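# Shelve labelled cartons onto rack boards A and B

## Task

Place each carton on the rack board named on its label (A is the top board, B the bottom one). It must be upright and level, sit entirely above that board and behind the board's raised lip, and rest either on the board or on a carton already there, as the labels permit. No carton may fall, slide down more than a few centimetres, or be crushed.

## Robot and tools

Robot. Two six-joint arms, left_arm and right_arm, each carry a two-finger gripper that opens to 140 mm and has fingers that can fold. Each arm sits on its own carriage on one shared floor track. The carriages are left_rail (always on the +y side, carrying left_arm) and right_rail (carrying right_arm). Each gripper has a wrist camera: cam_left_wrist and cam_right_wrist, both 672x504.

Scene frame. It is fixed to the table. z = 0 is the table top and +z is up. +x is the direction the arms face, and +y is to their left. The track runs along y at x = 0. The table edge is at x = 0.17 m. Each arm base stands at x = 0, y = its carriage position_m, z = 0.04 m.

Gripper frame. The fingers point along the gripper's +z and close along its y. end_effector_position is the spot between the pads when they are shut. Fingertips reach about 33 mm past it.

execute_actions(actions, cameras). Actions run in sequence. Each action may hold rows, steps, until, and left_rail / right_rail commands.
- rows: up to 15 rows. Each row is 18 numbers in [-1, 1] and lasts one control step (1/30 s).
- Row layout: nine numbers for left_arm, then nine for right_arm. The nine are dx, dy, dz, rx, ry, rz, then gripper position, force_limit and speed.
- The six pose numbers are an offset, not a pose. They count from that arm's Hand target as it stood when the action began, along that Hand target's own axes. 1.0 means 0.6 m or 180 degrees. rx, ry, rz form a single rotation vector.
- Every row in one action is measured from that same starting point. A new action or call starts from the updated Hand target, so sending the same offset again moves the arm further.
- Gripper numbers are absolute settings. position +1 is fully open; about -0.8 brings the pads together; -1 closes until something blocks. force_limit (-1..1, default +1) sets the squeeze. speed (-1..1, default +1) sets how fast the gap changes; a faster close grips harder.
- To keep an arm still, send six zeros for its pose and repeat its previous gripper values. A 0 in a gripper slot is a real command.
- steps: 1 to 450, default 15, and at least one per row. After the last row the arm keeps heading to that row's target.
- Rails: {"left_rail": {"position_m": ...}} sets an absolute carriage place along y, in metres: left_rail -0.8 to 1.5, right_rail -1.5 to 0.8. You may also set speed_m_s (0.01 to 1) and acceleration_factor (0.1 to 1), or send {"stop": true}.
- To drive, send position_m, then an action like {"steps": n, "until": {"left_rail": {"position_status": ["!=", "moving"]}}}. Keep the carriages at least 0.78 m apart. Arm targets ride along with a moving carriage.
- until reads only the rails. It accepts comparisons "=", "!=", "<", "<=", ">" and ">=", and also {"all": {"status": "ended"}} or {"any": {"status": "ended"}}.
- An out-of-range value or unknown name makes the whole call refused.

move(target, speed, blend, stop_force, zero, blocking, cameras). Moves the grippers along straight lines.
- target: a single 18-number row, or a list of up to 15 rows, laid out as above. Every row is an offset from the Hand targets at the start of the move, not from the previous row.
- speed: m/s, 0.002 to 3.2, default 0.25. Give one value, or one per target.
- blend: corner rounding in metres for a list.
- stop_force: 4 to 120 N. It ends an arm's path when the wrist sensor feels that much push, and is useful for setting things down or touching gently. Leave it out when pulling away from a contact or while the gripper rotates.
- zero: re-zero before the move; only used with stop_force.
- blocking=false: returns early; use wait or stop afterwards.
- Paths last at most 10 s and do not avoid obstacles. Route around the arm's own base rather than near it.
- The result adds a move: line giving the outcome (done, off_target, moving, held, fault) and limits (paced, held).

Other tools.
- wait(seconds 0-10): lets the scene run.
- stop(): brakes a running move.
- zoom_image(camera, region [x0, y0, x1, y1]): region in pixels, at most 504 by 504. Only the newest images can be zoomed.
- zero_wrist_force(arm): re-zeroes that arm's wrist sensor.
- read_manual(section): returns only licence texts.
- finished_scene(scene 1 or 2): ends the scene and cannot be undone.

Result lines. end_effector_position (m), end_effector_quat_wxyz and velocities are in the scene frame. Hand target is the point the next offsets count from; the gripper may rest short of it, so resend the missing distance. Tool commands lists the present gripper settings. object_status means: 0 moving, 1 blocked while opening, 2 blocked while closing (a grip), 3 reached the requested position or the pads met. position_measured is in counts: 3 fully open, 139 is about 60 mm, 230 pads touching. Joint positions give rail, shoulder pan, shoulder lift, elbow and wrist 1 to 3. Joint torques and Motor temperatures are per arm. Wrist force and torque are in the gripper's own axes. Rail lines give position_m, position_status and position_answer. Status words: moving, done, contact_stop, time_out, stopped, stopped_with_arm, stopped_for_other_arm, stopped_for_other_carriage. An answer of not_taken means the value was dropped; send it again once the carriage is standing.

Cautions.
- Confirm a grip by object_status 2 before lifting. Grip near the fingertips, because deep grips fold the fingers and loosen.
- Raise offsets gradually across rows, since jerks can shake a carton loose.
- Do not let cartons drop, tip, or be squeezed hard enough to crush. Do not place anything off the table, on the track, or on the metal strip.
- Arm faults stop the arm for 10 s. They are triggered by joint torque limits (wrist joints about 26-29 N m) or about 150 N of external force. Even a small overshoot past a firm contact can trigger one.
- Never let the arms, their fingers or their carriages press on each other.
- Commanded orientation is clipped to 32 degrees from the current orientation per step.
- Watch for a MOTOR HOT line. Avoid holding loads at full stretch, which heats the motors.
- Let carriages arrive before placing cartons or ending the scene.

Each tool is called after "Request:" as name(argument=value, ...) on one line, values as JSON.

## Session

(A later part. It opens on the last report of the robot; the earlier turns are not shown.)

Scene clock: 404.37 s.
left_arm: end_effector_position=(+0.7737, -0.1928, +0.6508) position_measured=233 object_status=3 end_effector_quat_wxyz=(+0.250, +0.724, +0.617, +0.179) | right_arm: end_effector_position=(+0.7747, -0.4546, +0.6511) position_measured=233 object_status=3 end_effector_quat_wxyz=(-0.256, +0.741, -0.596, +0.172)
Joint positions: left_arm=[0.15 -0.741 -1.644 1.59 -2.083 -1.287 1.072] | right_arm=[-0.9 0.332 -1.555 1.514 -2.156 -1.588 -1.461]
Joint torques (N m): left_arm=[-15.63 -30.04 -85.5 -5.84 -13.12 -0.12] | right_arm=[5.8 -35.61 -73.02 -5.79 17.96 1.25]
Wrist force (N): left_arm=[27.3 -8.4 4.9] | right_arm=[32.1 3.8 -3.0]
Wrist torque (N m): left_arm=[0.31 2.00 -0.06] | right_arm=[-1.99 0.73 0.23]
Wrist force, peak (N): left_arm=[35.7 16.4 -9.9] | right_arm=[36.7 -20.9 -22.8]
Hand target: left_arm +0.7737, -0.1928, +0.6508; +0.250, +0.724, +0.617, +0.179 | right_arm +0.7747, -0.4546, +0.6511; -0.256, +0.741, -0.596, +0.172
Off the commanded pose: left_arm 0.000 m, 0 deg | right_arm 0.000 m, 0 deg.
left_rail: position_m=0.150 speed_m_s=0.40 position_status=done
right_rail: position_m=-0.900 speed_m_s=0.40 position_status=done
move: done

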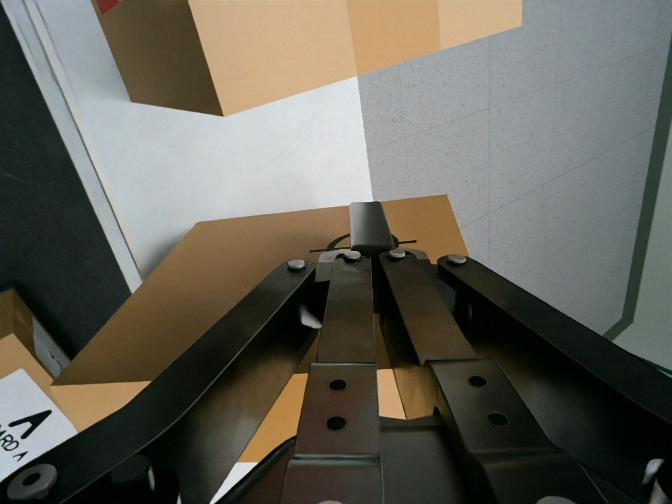

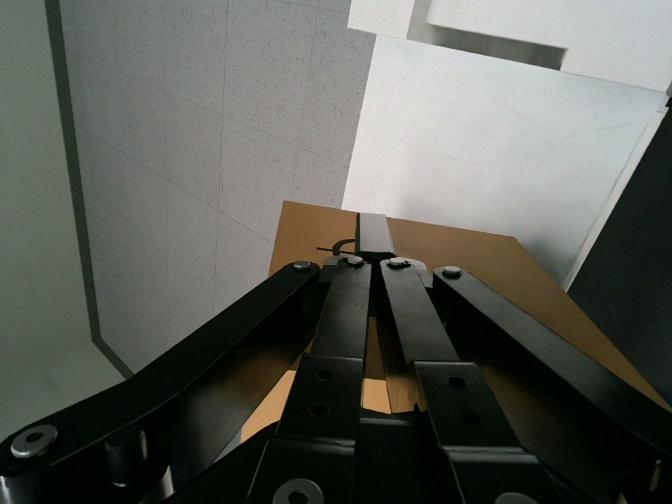

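Request:
move(target=[[0.004,0.0181,0.017,0.0683,-0.0078,-0.0098,-1,-1,0,0.0054,-0.0177,0.0172,-0.0674,-0.0109,0.0121,-1,-1,0],[0.0137,0.0403,0.0661,0.1365,-0.0156,-0.0196,-1,-1,0,0.0177,-0.0392,0.0662,-0.1349,-0.0219,0.0242,-1,-1,0]], speed=0.05, cameras=["all"])

Scene clock: 411.77 s.
left_arm: end_effector_position=(+0.8171, -0.1930, +0.6324) position_measured=233 object_status=3 end_effector_quat_wxyz=(+0.111, +0.746, +0.657, +0.019) | right_arm: end_effector_position=(+0.8181, -0.4543, +0.6321) position_measured=233 object_status=3 end_effector_quat_wxyz=(-0.121, +0.761, -0.637, +0.007)
Joint positions: left_arm=[0.15 -0.587 -1.377 1.173 -1.591 -1.592 1.108] | right_arm=[-0.9 0.264 -1.304 1.082 -1.556 -1.445 -1.471]
Joint torques (N m): left_arm=[-12.7 -55.01 -81.01 -5.81 -14.48 2.36] | right_arm=[5.2 -55.37 -69.32 -4.95 17.88 -1.76]
Wrist force (N): left_arm=[25.0 -5.0 5.0] | right_arm=[30.9 -1.6 -1.6]
Wrist torque (N m): left_arm=[-0.11 1.84 -0.08] | right_arm=[-1.89 0.58 -0.07]
Wrist force, peak (N): left_arm=[28.7 -7.7 4.9] | right_arm=[33.7 2.0 -2.5]
Hand target: left_arm +0.8172, -0.1930, +0.6324; +0.111, +0.746, +0.657, +0.019 | right_arm +0.8181, -0.4543, +0.6321; -0.121, +0.761, -0.637, +0.007
Off the commanded pose: left_arm 0.000 m, 0 deg | right_arm 0.000 m, 0 deg.
left_rail: position_m=0.150 speed_m_s=0.40 position_status=done
right_rail: position_m=-0.900 speed_m_s=0.40 position_status=done
move: done

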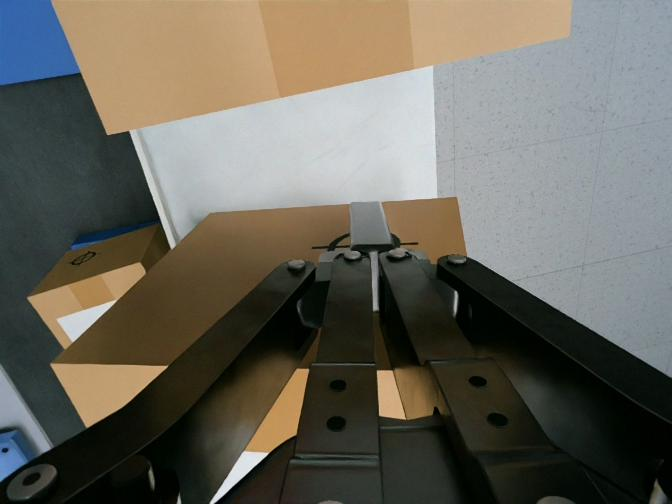

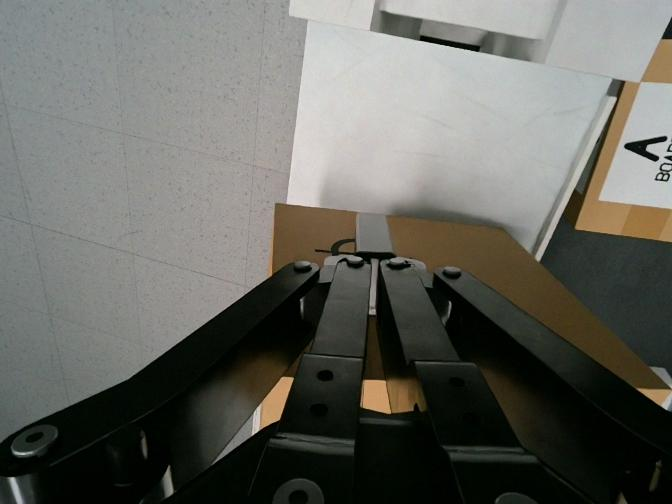

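Request:
move(target=[0.0077,0.0117,0.0475,0.0657,-0.0076,-0.0094,-1,-1,0,0.0098,-0.0112,0.0472,-0.0648,-0.0106,0.0117,-1,-1,0], speed=0.05, cameras=["all"])

Scene clock: 416.53 s.
left_arm: end_effector_position=(+0.8296, -0.1933, +0.6054) position_measured=233 object_status=3 end_effector_quat_wxyz=(+0.041, +0.744, +0.665, -0.060) | right_arm: end_effector_position=(+0.8304, -0.4540, +0.6051) position_measured=233 object_status=3 end_effector_quat_wxyz=(-0.054, +0.758, -0.646, -0.072)
Joint positions: left_arm=[0.15 -0.534 -1.239 0.997 -1.372 -1.71 1.145] | right_arm=[-0.9 0.241 -1.164 0.887 -1.296 -1.39 -1.488]
Joint torques (N m): left_arm=[-17.58 -70.59 -79.96 -5.1 -17.05 2.33] | right_arm=[8.21 -63.96 -67.9 -4.01 20.03 -3.04]
Wrist force (N): left_arm=[27.7 -3.9 4.9] | right_arm=[34.7 -3.7 -0.9]
Wrist torque (N m): left_arm=[-0.26 1.95 -0.13] | right_arm=[-1.90 0.65 0.24]
Wrist force, peak (N): left_arm=[28.3 -4.3 4.8] | right_arm=[34.7 -4.1 -0.9]
Hand target: left_arm +0.8296, -0.1933, +0.6054; +0.041, +0.744, +0.665, -0.060 | right_arm +0.8304, -0.4540, +0.6051; -0.054, +0.758, -0.646, -0.072
Off the commanded pose: left_arm 0.000 m, 0 deg | right_arm 0.000 m, 0 deg.
left_rail: position_m=0.150 speed_m_s=0.40 position_status=done
right_rail: position_m=-0.900 speed_m_s=0.40 position_status=done
move: done

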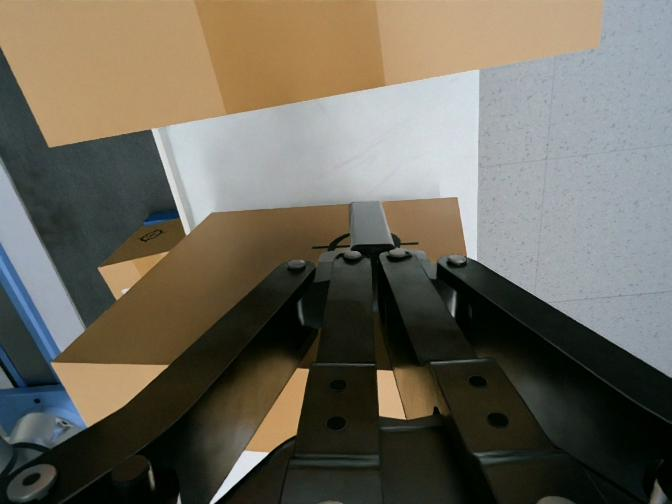

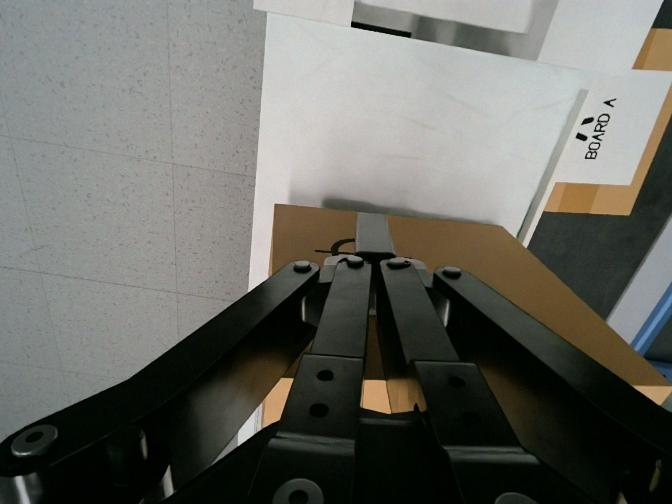

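Request:
move(target=[0.006,0.0008,0.0413,0,0,0,-1,-1,0,0.0075,-0.0005,0.041,0,0,0,-1,-1,0], speed=0.012, stop_force=10, cameras=["all"])

Scene clock: 420.93 s.
left_arm: end_effector_position=(+0.8296, -0.1933, +0.5811) position_measured=233 object_status=3 end_effector_quat_wxyz=(+0.042, +0.744, +0.665, -0.060) | right_arm: end_effector_position=(+0.8304, -0.4540, +0.5809) position_measured=233 object_status=3 end_effector_quat_wxyz=(-0.054, +0.758, -0.646, -0.072)
Joint positions: left_arm=[0.15 -0.534 -1.249 1.054 -1.419 -1.71 1.145] | right_arm=[-0.9 0.241 -1.177 0.949 -1.346 -1.39 -1.488]
Joint torques (N m): left_arm=[-22.82 -59.87 -74.66 -4.98 -10.82 2.29] | right_arm=[11.51 -57.41 -62.87 -4.14 11.52 -2.57]
Wrist force (N): left_arm=[28.6 -6.4 -4.5] | right_arm=[33.8 -1.5 -9.9]
Wrist torque (N m): left_arm=[-0.13 1.77 -0.10] | right_arm=[-1.96 0.52 0.21]
Wrist force, peak (N): left_arm=[28.7 -6.0 -8.9] | right_arm=[33.5 -2.0 -16.7]
Hand target: left_arm +0.8296, -0.1933, +0.5811; +0.042, +0.744, +0.665, -0.060 (not the last commanded pose) | right_arm +0.8304, -0.4540, +0.5808; -0.054, +0.758, -0.646, -0.072 (not the last commanded pose)
Off the commanded pose: left_arm 0.001 m, 0 deg | right_arm 0.001 m, 0 deg.
left_rail: position_m=0.150 speed_m_s=0.40 position_status=done
right_rail: position_m=-0.900 speed_m_s=0.40 position_status=done
move: contact (left_arm, right_arm)

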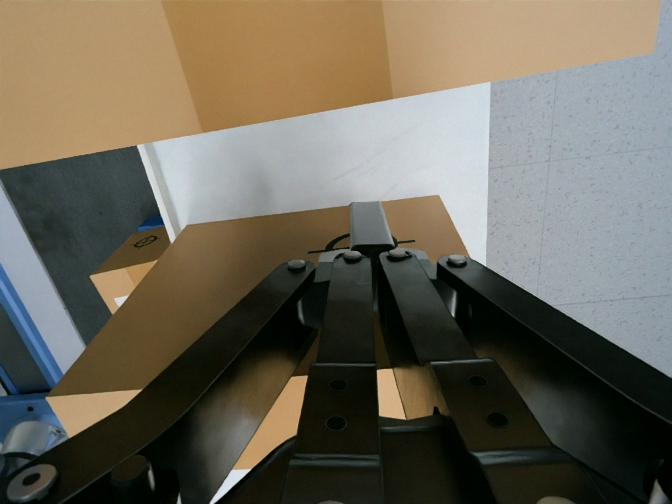

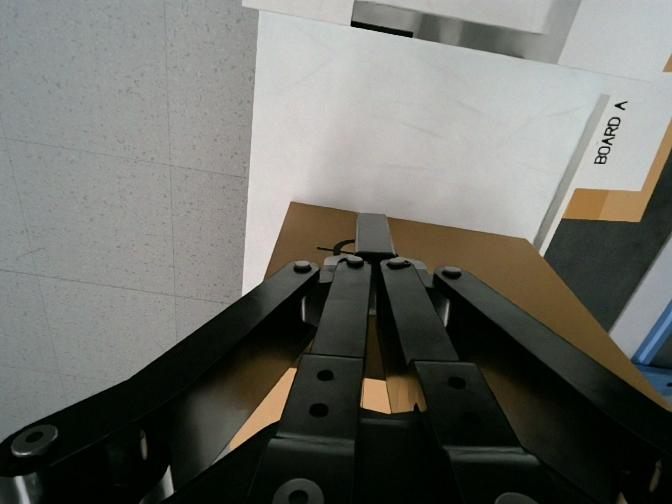

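Request:
move(target=[0.0328,-0.0038,-0.0047,0,0,0,-1,-1,0,0.0324,0.0053,-0.0058,0,0,0,-1,-1,0], speed=0.02, cameras=["all"])

Scene clock: 423.23 s.
left_arm: end_effector_position=(+0.8296, -0.1734, +0.5811) position_measured=233 object_status=3 end_effector_quat_wxyz=(+0.042, +0.744, +0.665, -0.060) | right_arm: end_effector_position=(+0.8304, -0.4738, +0.5808) position_measured=233 object_status=3 end_effector_quat_wxyz=(-0.054, +0.758, -0.646, -0.072)
Joint positions: left_arm=[0.15 -0.515 -1.261 1.069 -1.42 -1.711 1.165] | right_arm=[-0.9 0.219 -1.193 0.97 -1.347 -1.39 -1.51]
Joint torques (N m): left_arm=[11.59 -86.18 -40.93 -9.22 -2.4 2.55] | right_arm=[-20.07 -96.75 -42.51 -9.13 -1.56 -2.6]
Wrist force (N): left_arm=[-3.8 2.4 1.6] | right_arm=[3.4 -6.2 -6.8]
Wrist torque (N m): left_arm=[0.51 0.83 0.00] | right_arm=[-1.38 -0.60 0.14]
Wrist force, peak (N): left_arm=[29.0 -6.8 -5.2] | right_arm=[34.3 -1.2 -11.3]
Hand target: left_arm +0.8296, -0.1733, +0.5811; +0.042, +0.744, +0.665, -0.060 | right_arm +0.8304, -0.4740, +0.5808; -0.054, +0.758, -0.646, -0.072
Off the commanded pose: left_arm 0.000 m, 0 deg | right_arm 0.000 m, 0 deg.
left_rail: position_m=0.150 speed_m_s=0.40 position_status=done
right_rail: position_m=-0.900 speed_m_s=0.40 position_status=done
move: done

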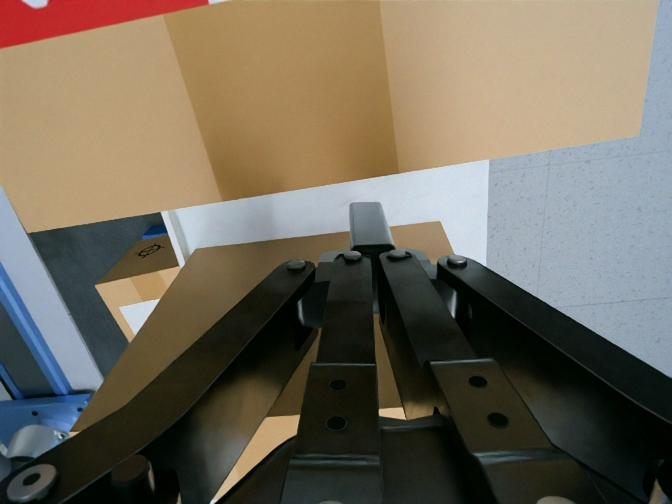

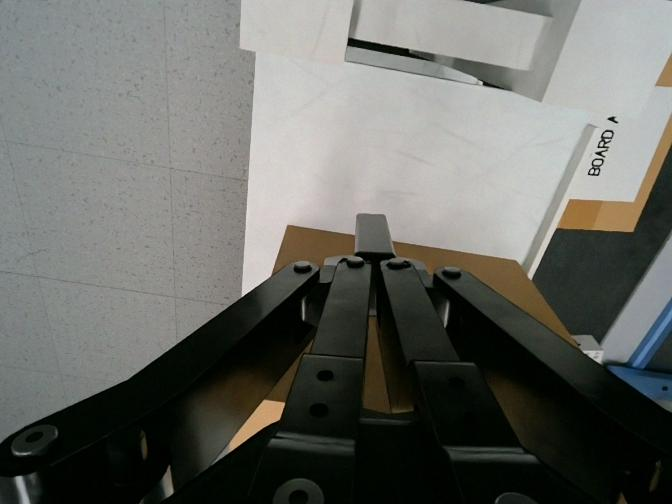

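Request:
move(target=[[-0.024,-0.0031,-0.1652,0,0,0,-1,-1,0,-0.0298,0.0019,-0.164,0,0,0,-1,-1,0],[-0.2037,-0.6157,-0.0245,-0.2697,0.0313,0.0386,-1,-1,0,0.256,0.6867,-0.1052,0.2661,0.0437,-0.0479,-1,-1,0]], speed=[0.1,0.25], blend=[0.02,0], cameras=["all"])

Scene clock: 428.40 s.
left_arm: end_effector_position=(+0.4498, -0.2497, +0.6195) position_measured=233 object_status=3 end_effector_quat_wxyz=(+0.315, +0.701, +0.587, +0.257) | right_arm: end_effector_position=(+0.4498, -0.6996, +0.6204) position_measured=233 object_status=3 end_effector_quat_wxyz=(-0.318, +0.719, -0.565, +0.250)
Joint positions: left_arm=[0.15 -1.495 -2.113 1.992 -1.733 -0.772 0.373] | right_arm=[-0.9 -0.172 -2.423 2.175 -2.114 -1.271 -1.856]
Joint torques (N m): left_arm=[-15.06 -11.1 -72.88 -1.12 5.29 -1.88] | right_arm=[-21.1 -4.55 -43.44 -2.69 3.18 -2.82]
Wrist force (N): left_arm=[-4.7 4.5 2.7] | right_arm=[1.6 -4.9 -8.6]
Wrist torque (N m): left_arm=[1.41 1.22 0.13] | right_arm=[-1.46 -0.38 0.28]
Wrist force, peak (N): left_arm=[9.5 21.5 -37.0] | right_arm=[3.1 -9.2 -7.1]
Hand target: left_arm +0.4498, -0.2497, +0.6197; +0.315, +0.700, +0.587, +0.257 | right_arm +0.4498, -0.6996, +0.6204; -0.318, +0.719, -0.565, +0.250
Off the commanded pose: left_arm 0.000 m, 0 deg | right_arm 0.000 m, 0 deg.
left_rail: position_m=0.150 speed_m_s=0.40 position_status=done
right_rail: position_m=-0.900 speed_m_s=0.40 position_status=done
move: done

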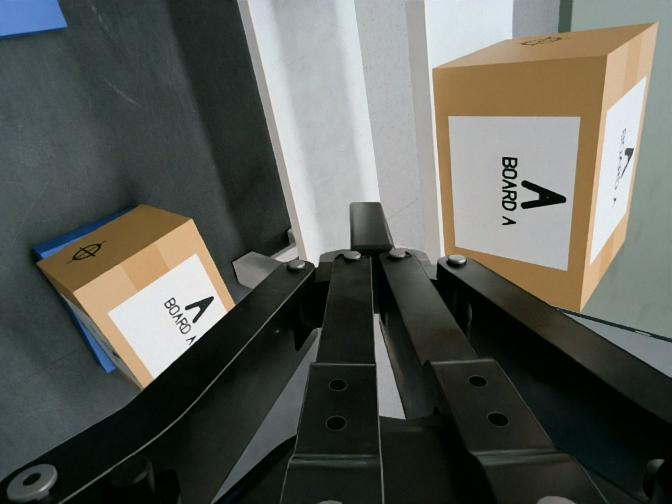

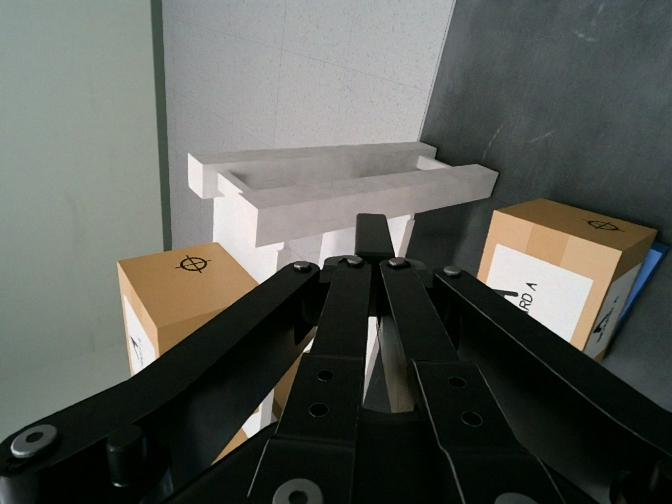

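Request:
zoom_image(camera="cam_left_wrist", region=[20, 180, 260, 400])

Request:
zoom_image(camera="cam_right_wrist", region=[460, 180, 672, 380])

Request:
zoom_image(camera="cam_left_wrist", region=[380, 0, 672, 330])

Scaled by 2.100 from the camera's 672x504 image, which has a finer 960x720 frame.

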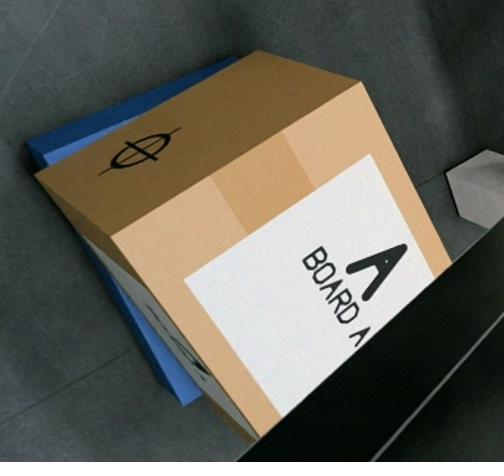

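Scaled by 2.377 from the camera's 672x504 image, which has a finer 960x720 frame.

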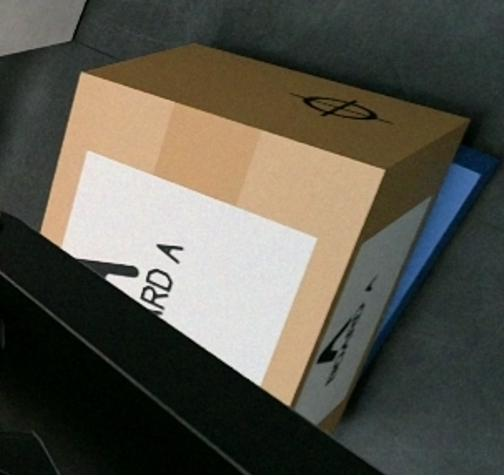

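Scaled by 1.527 from the camera's 672x504 image, which has a finer 960x720 frame.

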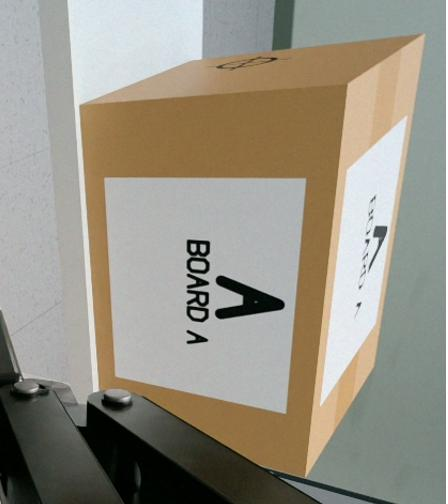

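Request:
execute_actions(actions=[{"right_rail": {"position_m": -1.0}, "steps": 90, "until": {"right_rail": {"position_status": ["!=", "moving"]}}}])

Request:
move(target=[-0.1663,-0.4877,0.4557,-0.0002,0.0165,-0.0148,-1,-1,0,-0.2177,0.4402,0.509,0,-0.0165,-0.0149,-1,-1,0], speed=0.15, cameras=["all"])

Scene clock: 435.27 s.
left_arm: end_effector_position=(+0.4498, -0.2497, +0.6197) position_measured=233 object_status=3 end_effector_quat_wxyz=(+0.315, +0.700, +0.587, +0.257) | right_arm: end_effector_position=(+0.4498, -0.7996, +0.6204) position_measured=233 object_status=3 end_effector_quat_wxyz=(-0.318, +0.719, -0.565, +0.250)
Joint positions: left_arm=[0.15 -1.495 -2.113 1.992 -1.733 -0.772 0.372] | right_arm=[-1 -0.173 -2.423 2.175 -2.114 -1.271 -1.856]
Joint torques (N m): left_arm=[-12.62 -10.93 -72.24 -1.11 5.37 -1.89] | right_arm=[-18.63 -2.45 -46.16 -2.82 3.03 -2.67]
Wrist force (N): left_arm=[-4.4 4.4 3.0] | right_arm=[1.5 -4.7 -8.4]
Wrist torque (N m): left_arm=[1.38 1.15 0.13] | right_arm=[-1.42 -0.37 0.26]
Wrist force, peak (N): left_arm=[-4.8 4.6 2.7] | right_arm=[2.3 -5.0 -8.6]
Hand target: left_arm +0.4498, -0.2497, +0.6197; +0.315, +0.700, +0.587, +0.257 | right_arm +0.4498, -0.7996, +0.6204; -0.318, +0.719, -0.565, +0.250
Tool commands: left_gripper/position=-1.0 left_gripper/force_limit=-1.0 left_gripper/speed=+0.0 right_gripper/position=-1.0 right_gripper/force_limit=-1.0 right_gripper/speed=+0.0
Off the commanded pose: left_arm 0.000 m, 0 deg | right_arm 0.000 m, 0 deg.
left_rail: position_m=0.150 speed_m_s=0.40 position_status=done
right_rail: position_m=-1.000 speed_m_s=0.40 position_status=done

Scene clock: 438.80 s.
left_arm: end_effector_position=(+0.4379, -0.3531, +0.2203) position_measured=233 object_status=3 end_effector_quat_wxyz=(+0.306, +0.680, +0.611, +0.268) | right_arm: end_effector_position=(+0.4663, -0.6614, +0.2195) position_measured=233 object_status=3 end_effector_quat_wxyz=(-0.327, +0.738, -0.540, +0.239)
Joint positions: left_arm=[0.15 -1.544 -1.647 2.428 -2.512 -0.746 0.204] | right_arm=[-1 0.332 -1.764 2.706 -3.346 -1.589 -1.554]
Joint torques (N m): left_arm=[12.72 -19.38 -26.85 -9.36 5.66 1.75] | right_arm=[20.3 4.2 -24.31 -10.45 -2.64 1.93]
Wrist force (N): left_arm=[-4.5 4.0 2.7] | right_arm=[1.6 -4.7 -7.7]
Wrist torque (N m): left_arm=[1.26 1.17 0.13] | right_arm=[-1.41 -0.38 0.03]
Wrist force, peak (N): left_arm=[-4.8 5.1 2.7] | right_arm=[1.6 -5.5 -9.6]
Hand target: left_arm +0.4379, -0.3531, +0.2203; +0.306, +0.680, +0.611, +0.268 | right_arm +0.4663, -0.6614, +0.2195; -0.327, +0.738, -0.540, +0.239
Off the commanded pose: left_arm 0.000 m, 0 deg | right_arm 0.000 m, 0 deg.
left_rail: position_m=0.150 speed_m_s=0.40 position_status=done
right_rail: position_m=-1.000 speed_m_s=0.40 position_status=done
move: done

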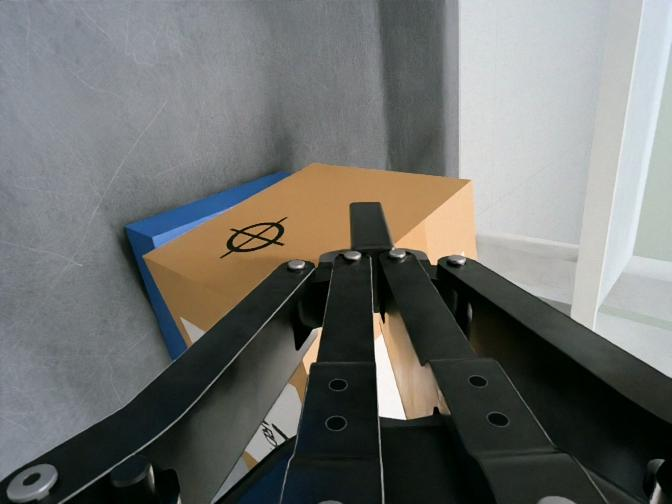

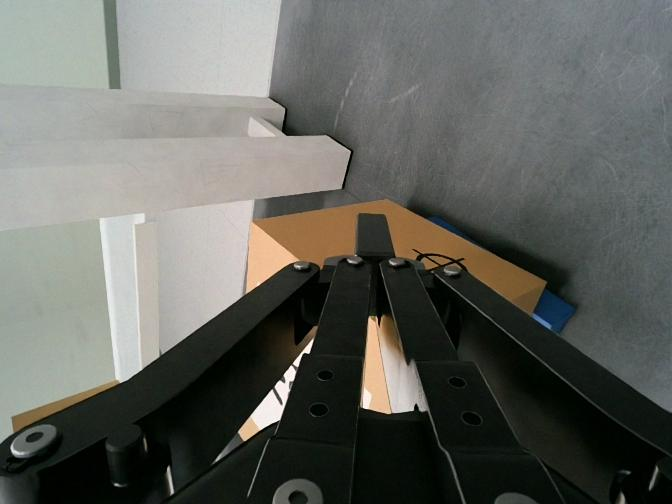

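Request:
execute_actions(actions=[])

Scene clock: 441.73 s.
left_arm: end_effector_position=(+0.4379, -0.3530, +0.2203) position_measured=233 object_status=3 end_effector_quat_wxyz=(+0.306, +0.680, +0.611, +0.268) | right_arm: end_effector_position=(+0.4663, -0.6614, +0.2195) position_measured=233 object_status=3 end_effector_quat_wxyz=(-0.327, +0.738, -0.540, +0.239)
Joint positions: left_arm=[0.15 -1.544 -1.647 2.428 -2.512 -0.746 0.204] | right_arm=[-1 0.332 -1.764 2.706 -3.347 -1.589 -1.554]
Joint velocities: within noise
Joint torques (N m): left_arm=[12.28 -21.96 -27.43 -9.35 5.07 1.5] | right_arm=[20.16 2.46 -25.22 -10.46 -2.64 1.98]
Motor temperatures (°C): left_arm=[28 30 33 37 36 34] | right_arm=[33 29 28 35 33 34]
Wrist force (N): left_arm=[-4.2 4.4 2.6] | right_arm=[1.7 -4.6 -7.8]
Wrist torque (N m): left_arm=[1.35 1.11 0.13] | right_arm=[-1.40 -0.38 0.02]
Wrist force, peak (N): left_arm=[-4.7 4.4 3.1] | right_arm=[1.6 -5.1 -8.0]
Hand target: left_arm +0.4379, -0.3530, +0.2203; +0.306, +0.680, +0.611, +0.268 | right_arm +0.4663, -0.6614, +0.2195; -0.327, +0.738, -0.540, +0.239
Tool commands: left_gripper/position=-1.0 left_gripper/force_limit=-1.0 left_gripper/speed=+0.0 right_gripper/position=-1.0 right_gripper/force_limit=-1.0 right_gripper/speed=+0.0
Off the commanded pose: left_arm 0.000 m, 0 deg | right_arm 0.000 m, 0 deg.
left_rail: position_m=0.150 speed_m_s=0.40 position_status=done
right_rail: position_m=-1.000 speed_m_s=0.40 position_status=done

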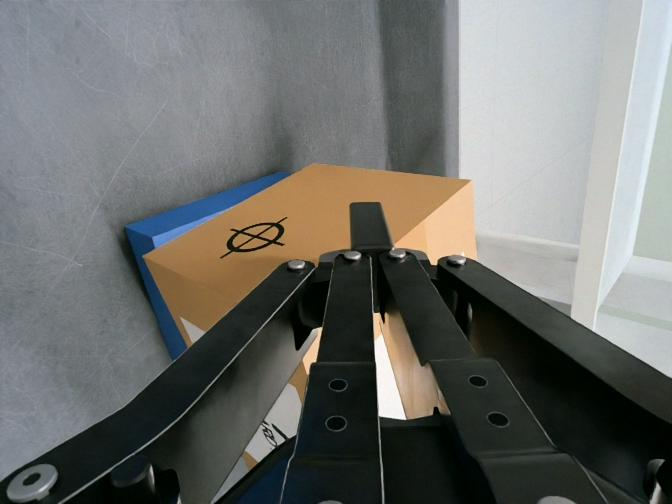

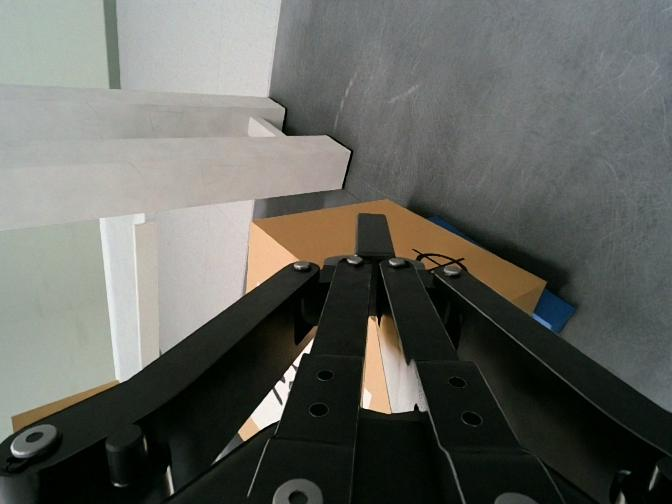

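Request:
zoom_image(camera="cam_right_wrist", region=[220, 160, 600, 445])

Request:
zoom_image(camera="cam_left_wrist", region=[110, 140, 490, 425])

Scaled by 1.326 from the camera's 672x504 image, which has a finer 960x720 frame.

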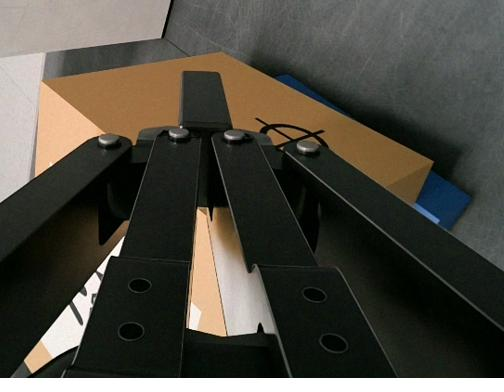

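Scaled by 1.326 from the camera's 672x504 image, which has a finer 960x720 frame.

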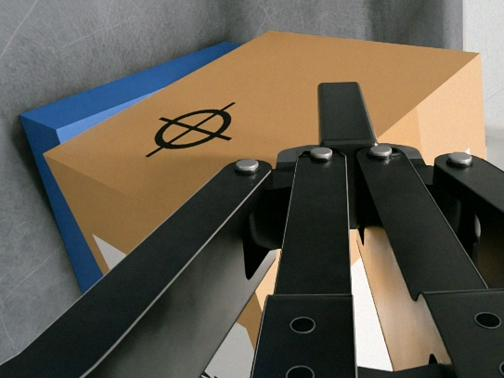

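Request:
move(target=[0.0248, -0.1033, 0.0853, 0, 0, 0, -1, -1, 0, 0.0073, 0.0898, 0.0983, 0, 0, 0, -1, -1, 0], speed=0.12, stop_force=10, cameras=["all"])

Scene clock: 448.50 s.
left_arm: end_effector_position=(+0.4360, -0.3386, +0.1398) position_measured=233 object_status=3 end_effector_quat_wxyz=(+0.306, +0.680, +0.611, +0.268) | right_arm: end_effector_position=(+0.4747, -0.6633, +0.1400) position_measured=233 object_status=3 end_effector_quat_wxyz=(-0.327, +0.738, -0.540, +0.239)
Joint positions: left_arm=[0.15 -1.547 -1.508 2.514 -2.734 -0.745 0.199] | right_arm=[-1 0.317 -1.462 2.755 -3.697 -1.578 -1.565]
Joint torques (N m): left_arm=[12.29 -25.9 -18.6 -9.39 5.59 1.61] | right_arm=[-20.28 -8.87 -9.57 -10.54 -1.82 -1.9]
Wrist force (N): left_arm=[-4.8 4.7 3.0] | right_arm=[1.5 -5.1 -8.0]
Wrist torque (N m): left_arm=[1.45 1.25 0.12] | right_arm=[-1.53 -0.35 0.05]
Wrist force, peak (N): left_arm=[-5.2 5.4 1.8] | right_arm=[1.2 -6.0 -8.7]
Hand target: left_arm +0.4360, -0.3386, +0.1398; +0.306, +0.680, +0.611, +0.268 | right_arm +0.4747, -0.6633, +0.1399; -0.327, +0.738, -0.540, +0.239
Off the commanded pose: left_arm 0.000 m, 0 deg | right_arm 0.000 m, 0 deg.
left_rail: position_m=0.150 speed_m_s=0.40 position_status=done
right_rail: position_m=-1.000 speed_m_s=0.40 position_status=done
move: done

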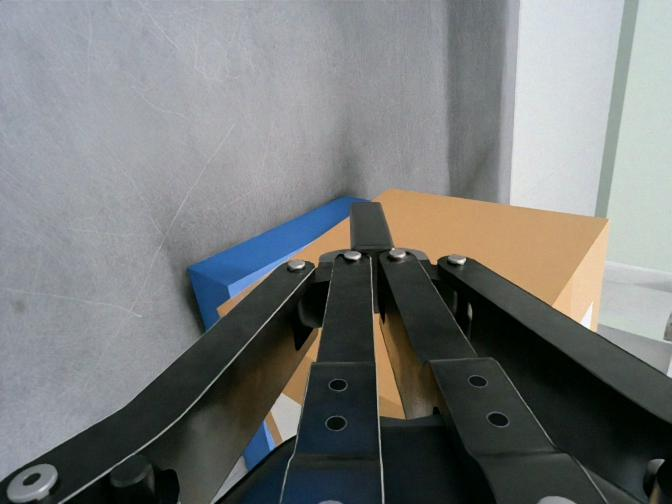

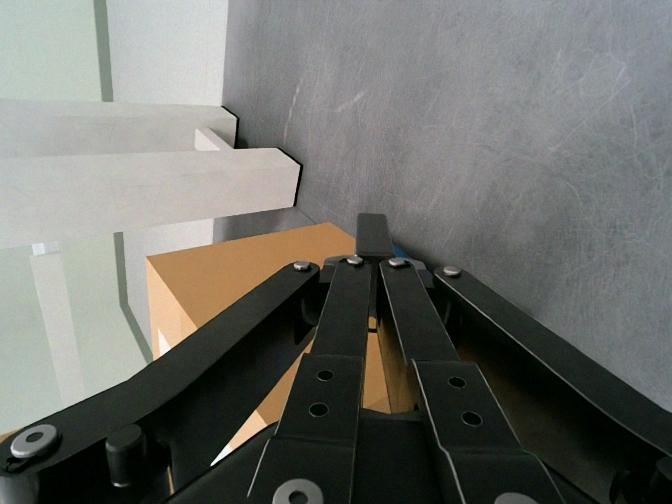

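Request:
move(target=[-0.0293, 0.0042, 0.005, 0, 0, 0, -1, -1, 0, -0.0295, -0.004, 0.0045, 0, 0, 0, -1, -1, 0], speed=0.03, stop_force=5)

Request:
move(target=[-0.0293, 0.0042, 0.005, 0, 0, 0, -1, -1, 0, -0.0295, -0.004, 0.0045, 0, 0, 0, -1, -1, 0], speed=0.01, stop_force=4, cameras=["all"])

Scene clock: 450.60 s.
left_arm: end_effector_position=(+0.4379, -0.3565, +0.1399) position_measured=233 object_status=3 end_effector_quat_wxyz=(+0.306, +0.680, +0.611, +0.268) | right_arm: end_effector_position=(+0.4728, -0.6454, +0.1399) position_measured=233 object_status=3 end_effector_quat_wxyz=(-0.327, +0.738, -0.540, +0.239)
Joint positions: left_arm=[0.15 -1.544 -1.48 2.483 -2.734 -0.746 0.204] | right_arm=[-1 0.374 -1.446 2.731 -3.689 -1.62 -1.527]
Joint torques (N m): left_arm=[12.05 -27.62 -49.3 -9.41 0.07 1.59] | right_arm=[20.1 -10.89 -27.74 -2.4 -2.75 2.14]
Wrist force (N): left_arm=[-4.4 4.3 2.9] | right_arm=[1.3 -5.0 -7.8]
Wrist torque (N m): left_arm=[1.36 1.16 0.13] | right_arm=[-1.51 -0.33 0.03]
Wrist force, peak (N): left_arm=[-4.7 4.5 3.5] | right_arm=[1.4 -5.0 -8.2]
Hand target: left_arm +0.4379, -0.3565, +0.1399; +0.306, +0.680, +0.611, +0.268 | right_arm +0.4728, -0.6454, +0.1399; -0.327, +0.738, -0.540, +0.239
Off the commanded pose: left_arm 0.000 m, 0 deg | right_arm 0.000 m, 0 deg.
left_rail: position_m=0.150 speed_m_s=0.40 position_status=done
right_rail: position_m=-1.000 speed_m_s=0.40 position_status=done
move: done

Scene clock: 453.27 s.
left_arm: end_effector_position=(+0.4383, -0.3599, +0.1399) position_measured=233 object_status=3 end_effector_quat_wxyz=(+0.306, +0.680, +0.611, +0.267) | right_arm: end_effector_position=(+0.4709, -0.6274, +0.1399) position_measured=233 object_status=3 end_effector_quat_wxyz=(-0.327, +0.738, -0.540, +0.239)
Joint positions: left_arm=[0.15 -1.544 -1.475 2.477 -2.734 -0.746 0.204] | right_arm=[-1 0.427 -1.43 2.707 -3.678 -1.659 -1.491]
Joint torques (N m): left_arm=[-14 -46.74 -19.27 -3.3 2.69 -1.17] | right_arm=[21.2 -11.86 -31.28 -2.67 -1.69 1.79]
Wrist force (N): left_arm=[-3.5 4.4 2.8] | right_arm=[4.2 -2.2 -10.0]
Wrist torque (N m): left_arm=[1.38 1.20 0.12] | right_arm=[-1.64 -0.43 0.03]
Wrist force, peak (N): left_arm=[-4.7 4.3 3.2] | right_arm=[4.1 -2.8 -10.9]
Hand target: left_arm +0.4383, -0.3599, +0.1399; +0.306, +0.680, +0.611, +0.267 (not the last commanded pose) | right_arm +0.4709, -0.6274, +0.1399; -0.327, +0.738, -0.540, +0.239
Off the commanded pose: left_arm 0.015 m, 0 deg | right_arm 0.000 m, 0 deg.
left_rail: position_m=0.150 speed_m_s=0.40 position_status=done
right_rail: position_m=-1.000 speed_m_s=0.40 position_status=done
move: contact (left_arm)

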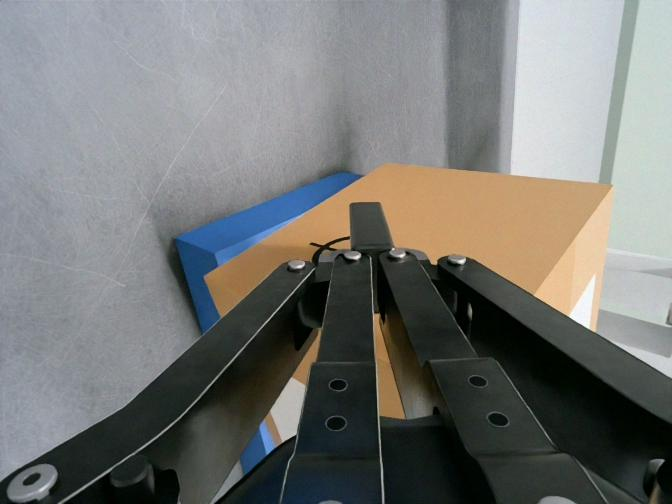

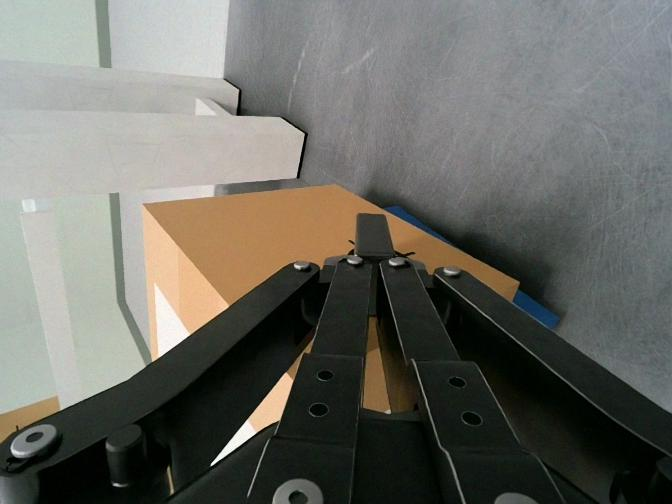

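Request:
move(target=[0.0058, -0.0088, -0.0098, 0, 0, 0, -1, -1, 0, 0.0136, -0.0042, -0.0053, 0, 0, 0, -1, -1, 0], speed=0.03)

Request:
move(target=[-0.0147, 0.0021, 0.0025, 0, 0, 0, -1, -1, 0, -0.0196, -0.0027, 0.003, 0, 0, 0, -1, -1, 0], speed=0.01, stop_force=4, cameras=["all"])

Scene clock: 455.37 s.
left_arm: end_effector_position=(+0.4309, -0.3556, +0.1399) position_measured=233 object_status=3 end_effector_quat_wxyz=(+0.306, +0.680, +0.611, +0.267) | right_arm: end_effector_position=(+0.4727, -0.6353, +0.1438) position_measured=233 object_status=3 end_effector_quat_wxyz=(-0.327, +0.738, -0.540, +0.239)
Joint positions: left_arm=[0.15 -1.559 -1.49 2.489 -2.715 -0.744 0.182] | right_arm=[-1 0.403 -1.451 2.715 -3.666 -1.641 -1.507]
Joint torques (N m): left_arm=[-11.27 -45.84 -17.94 -1.04 5.43 -2.21] | right_arm=[-19.76 -46.34 -10.42 -2.36 2.24 -1.51]
Wrist force (N): left_arm=[-4.6 4.4 2.8] | right_arm=[1.7 -5.2 -7.8]
Wrist torque (N m): left_arm=[1.37 1.20 0.13] | right_arm=[-1.60 -0.44 0.04]
Wrist force, peak (N): left_arm=[-4.9 4.7 3.1] | right_arm=[4.4 -2.5 -10.3]
Hand target: left_arm +0.4308, -0.3556, +0.1399; +0.306, +0.680, +0.611, +0.267 | right_arm +0.4727, -0.6354, +0.1439; -0.327, +0.738, -0.540, +0.239
Off the commanded pose: left_arm 0.000 m, 0 deg | right_arm 0.000 m, 0 deg.
left_rail: position_m=0.150 speed_m_s=0.40 position_status=done
right_rail: position_m=-1.000 speed_m_s=0.40 position_status=done
move: done

Scene clock: 457.50 s.
left_arm: end_effector_position=(+0.4314, -0.3610, +0.1399) position_measured=233 object_status=3 end_effector_quat_wxyz=(+0.306, +0.680, +0.611, +0.268) | right_arm: end_effector_position=(+0.4717, -0.6264, +0.1438) position_measured=233 object_status=3 end_effector_quat_wxyz=(-0.327, +0.738, -0.540, +0.239)
Joint positions: left_arm=[0.15 -1.558 -1.481 2.479 -2.714 -0.744 0.184] | right_arm=[-1 0.429 -1.443 2.702 -3.66 -1.66 -1.49]
Joint torques (N m): left_arm=[-14.16 -45.61 -20.48 -7.64 3.92 -1.19] | right_arm=[-19.07 -48.54 -12.36 -10.53 3.56 -1.76]
Wrist force (N): left_arm=[-1.8 3.9 1.2] | right_arm=[4.9 -4.0 -9.0]
Wrist torque (N m): left_arm=[1.33 1.24 0.12] | right_arm=[-1.51 -0.37 0.06]
Wrist force, peak (N): left_arm=[-4.6 4.8 3.0] | right_arm=[8.0 -1.6 -11.0]
Hand target: left_arm +0.4314, -0.3610, +0.1399; +0.306, +0.680, +0.611, +0.268 (not the last commanded pose) | right_arm +0.4718, -0.6264, +0.1438; -0.327, +0.738, -0.540, +0.239 (not the last commanded pose)
Off the commanded pose: left_arm 0.004 m, 0 deg | right_arm 0.003 m, 0 deg.
left_rail: position_m=0.150 speed_m_s=0.40 position_status=done
right_rail: position_m=-1.000 speed_m_s=0.40 position_status=done
move: contact (left_arm, right_arm)

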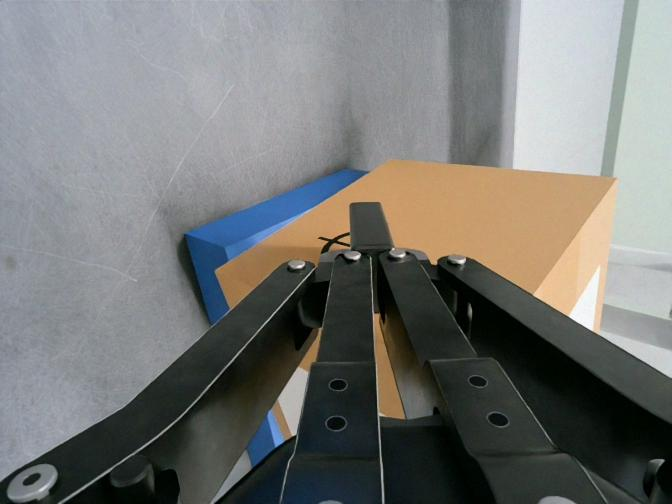

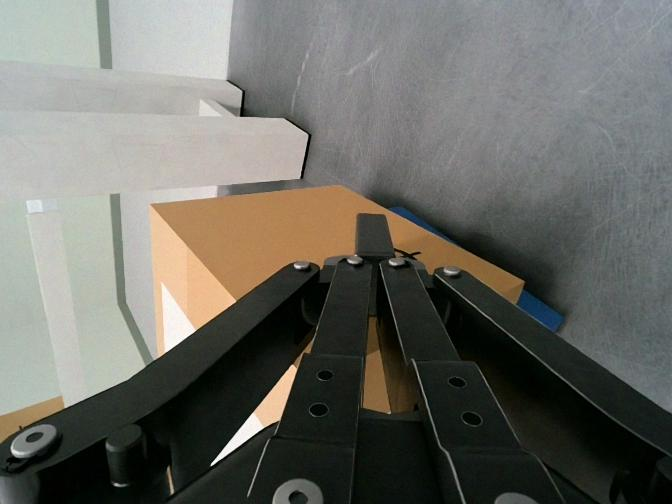

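Request:
move(target=[-0.0049, 0.0007, 0.0008, 0, 0, 0, -1, -1, 0, -0.0049, -0.0007, 0.0008, 0, 0, 0, -1, -1, 0], speed=0.01)

Scene clock: 458.70 s.
left_arm: end_effector_position=(+0.4317, -0.3638, +0.1398) position_measured=233 object_status=3 end_effector_quat_wxyz=(+0.306, +0.680, +0.611, +0.268) | right_arm: end_effector_position=(+0.4715, -0.6236, +0.1438) position_measured=233 object_status=3 end_effector_quat_wxyz=(-0.327, +0.738, -0.540, +0.239)
Joint positions: left_arm=[0.15 -1.557 -1.477 2.474 -2.714 -0.744 0.184] | right_arm=[-1 0.437 -1.44 2.698 -3.658 -1.667 -1.484]
Joint torques (N m): left_arm=[-4.88 -27.06 -83.87 -7.43 -0.99 1.67] | right_arm=[48.47 -10.44 -39.52 -3.09 9.97 1.69]
Wrist force (N): left_arm=[49.6 1.8 -25.2] | right_arm=[48.9 -0.2 -18.8]
Wrist torque (N m): left_arm=[1.38 1.95 -0.11] | right_arm=[-1.64 0.66 0.21]
Wrist force, peak (N): left_arm=[49.6 1.8 -25.2] | right_arm=[48.9 -0.2 -18.8]
Hand target: left_arm +0.4317, -0.3640, +0.1399; +0.306, +0.680, +0.611, +0.268 | right_arm +0.4715, -0.6234, +0.1438; -0.327, +0.738, -0.540, +0.239
Off the commanded pose: left_arm 0.000 m, 0 deg | right_arm 0.000 m, 0 deg.
left_rail: position_m=0.150 speed_m_s=0.40 position_status=done
right_rail: position_m=-1.000 speed_m_s=0.40 position_status=done
move: done

Request:
move(target=[0.0, 0.0619, -0.0561, 0, 0, 0, -1, -1, 0, 0.0008, -0.0616, -0.0561, 0, 0, 0, -1, -1, 0], speed=0.04, cameras=["all"])

Scene clock: 460.80 s.
left_arm: end_effector_position=(+0.4317, -0.3635, +0.1900) position_measured=233 object_status=3 end_effector_quat_wxyz=(+0.306, +0.680, +0.611, +0.268) | right_arm: end_effector_position=(+0.4715, -0.6238, +0.1938) position_measured=233 object_status=3 end_effector_quat_wxyz=(-0.327, +0.738, -0.540, +0.239)
Joint positions: left_arm=[0.15 -1.557 -1.581 2.44 -2.576 -0.744 0.184] | right_arm=[-1 0.436 -1.61 2.67 -3.461 -1.666 -1.485]
Joint torques (N m): left_arm=[-30.3 -45.65 -90.86 -8.15 7.2 -1.12] | right_arm=[3.59 -45.98 -51.38 -4.89 22.71 -1.75]
Wrist force (N): left_arm=[36.8 -10.2 1.2] | right_arm=[42.3 6.3 -6.4]
Wrist torque (N m): left_arm=[1.67 1.95 0.10] | right_arm=[-1.51 0.68 0.10]
Wrist force, peak (N): left_arm=[53.7 1.1 -25.1] | right_arm=[52.3 0.2 -18.9]
Hand target: left_arm +0.4317, -0.3635, +0.1900; +0.306, +0.680, +0.611, +0.268 | right_arm +0.4715, -0.6238, +0.1938; -0.327, +0.738, -0.540, +0.239
Off the commanded pose: left_arm 0.000 m, 0 deg | right_arm 0.000 m, 0 deg.
left_rail: position_m=0.150 speed_m_s=0.40 position_status=done
right_rail: position_m=-1.000 speed_m_s=0.40 position_status=done
move: done

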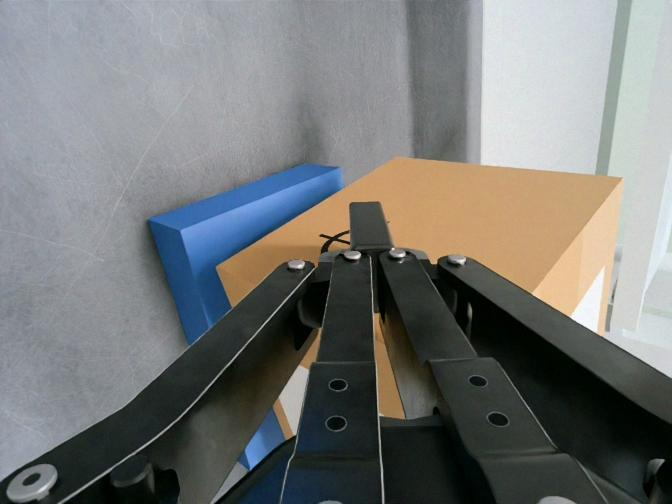

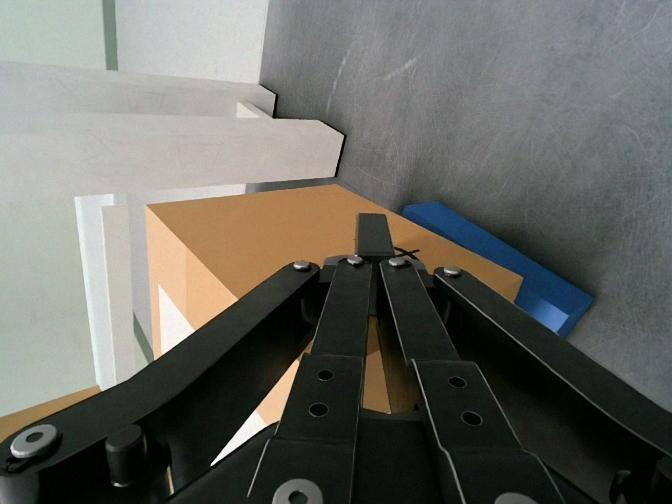

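Request:
move(target=[0.0895, 0.1577, -0.1257, 0.0003, -0.0248, 0.0224, -1, -1, 0, -0.0877, -0.1507, -0.1317, 0, 0.0247, 0.0224, -1, -1, 0], speed=0.08, cameras=["all"])

Scene clock: 464.53 s.
left_arm: end_effector_position=(+0.4451, -0.3098, +0.3102) position_measured=233 object_status=3 end_effector_quat_wxyz=(+0.319, +0.711, +0.574, +0.251) | right_arm: end_effector_position=(+0.4577, -0.5730, +0.3138) position_measured=233 object_status=3 end_effector_quat_wxyz=(-0.314, +0.709, -0.578, +0.256)
Joint positions: left_arm=[0.15 -1.511 -1.878 2.434 -2.429 -0.778 0.399] | right_arm=[-1 0.644 -1.791 2.474 -3.036 -1.893 -1.264]
Joint torques (N m): left_arm=[-11.4 -25.22 -97.74 -8.09 -0.84 2.72] | right_arm=[45.4 -41.33 -72.26 -6.73 7.82 1.83]
Wrist force (N): left_arm=[42.3 -10.4 -0.4] | right_arm=[47.1 6.5 -7.6]
Wrist torque (N m): left_arm=[1.65 1.87 -0.05] | right_arm=[-1.57 0.65 0.12]
Wrist force, peak (N): left_arm=[45.4 -9.9 -1.8] | right_arm=[50.3 7.4 -7.8]
Hand target: left_arm +0.4451, -0.3097, +0.3103; +0.319, +0.711, +0.574, +0.251 | right_arm +0.4577, -0.5730, +0.3139; -0.314, +0.709, -0.578, +0.256
Off the commanded pose: left_arm 0.000 m, 0 deg | right_arm 0.000 m, 0 deg.
left_rail: position_m=0.150 speed_m_s=0.40 position_status=done
right_rail: position_m=-1.000 speed_m_s=0.40 position_status=done
move: done

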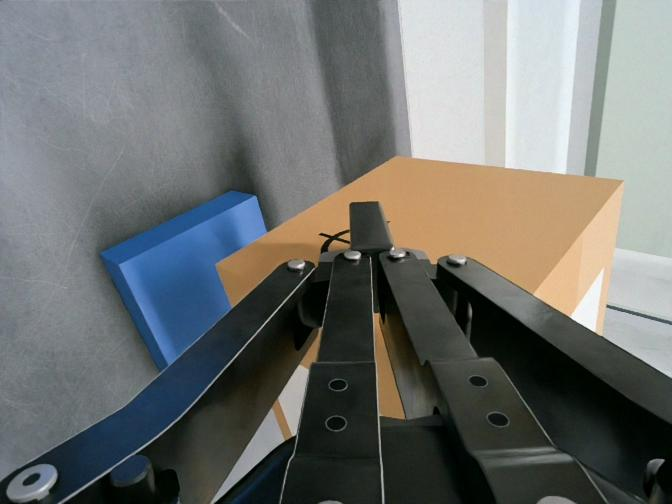

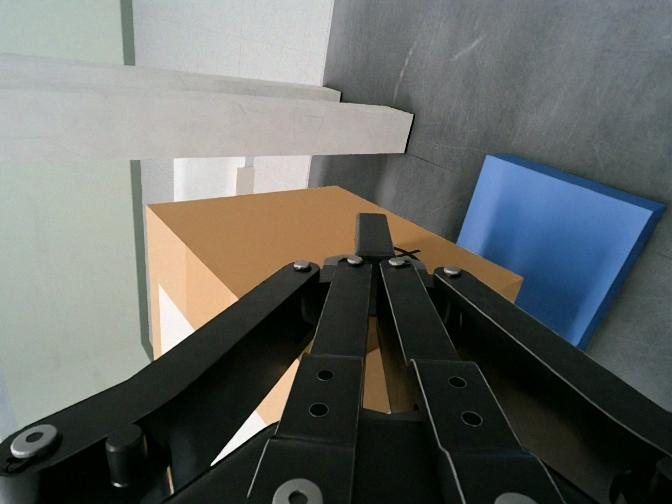

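Request:
move(target=[0.0628, 0.1763, -0.1785, 0, 0, 0, -1, -1, 0, -0.0653, -0.1945, -0.1583, 0, 0, 0, -1, -1, 0], speed=0.1)

Scene clock: 467.53 s.
left_arm: end_effector_position=(+0.4451, -0.2697, +0.4601) position_measured=233 object_status=3 end_effector_quat_wxyz=(+0.319, +0.711, +0.574, +0.251) | right_arm: end_effector_position=(+0.4578, -0.5329, +0.4640) position_measured=233 object_status=3 end_effector_quat_wxyz=(-0.314, +0.709, -0.578, +0.256)
Joint positions: left_arm=[0.15 -1.505 -2.084 2.264 -2.059 -0.78 0.407] | right_arm=[-1 0.72 -1.889 2.233 -2.678 -1.945 -1.206]
Joint torques (N m): left_arm=[-40.1 -6.08 -98.5 -8.93 1.64 -1.24] | right_arm=[49.54 -36.7 -79.42 -7.5 9.02 1.78]
Wrist force (N): left_arm=[48.6 -11.1 -1.7] | right_arm=[53.7 6.7 -7.8]
Wrist torque (N m): left_arm=[1.85 2.11 -0.06] | right_arm=[-1.70 0.93 0.11]
Wrist force, peak (N): left_arm=[50.5 -10.3 -3.3] | right_arm=[54.9 5.8 -9.1]
Hand target: left_arm +0.4450, -0.2697, +0.4602; +0.319, +0.711, +0.574, +0.251 | right_arm +0.4578, -0.5329, +0.4641; -0.314, +0.709, -0.578, +0.256
Off the commanded pose: left_arm 0.000 m, 0 deg | right_arm 0.000 m, 0 deg.
left_rail: position_m=0.150 speed_m_s=0.40 position_status=done
right_rail: position_m=-1.000 speed_m_s=0.40 position_status=done
move: done


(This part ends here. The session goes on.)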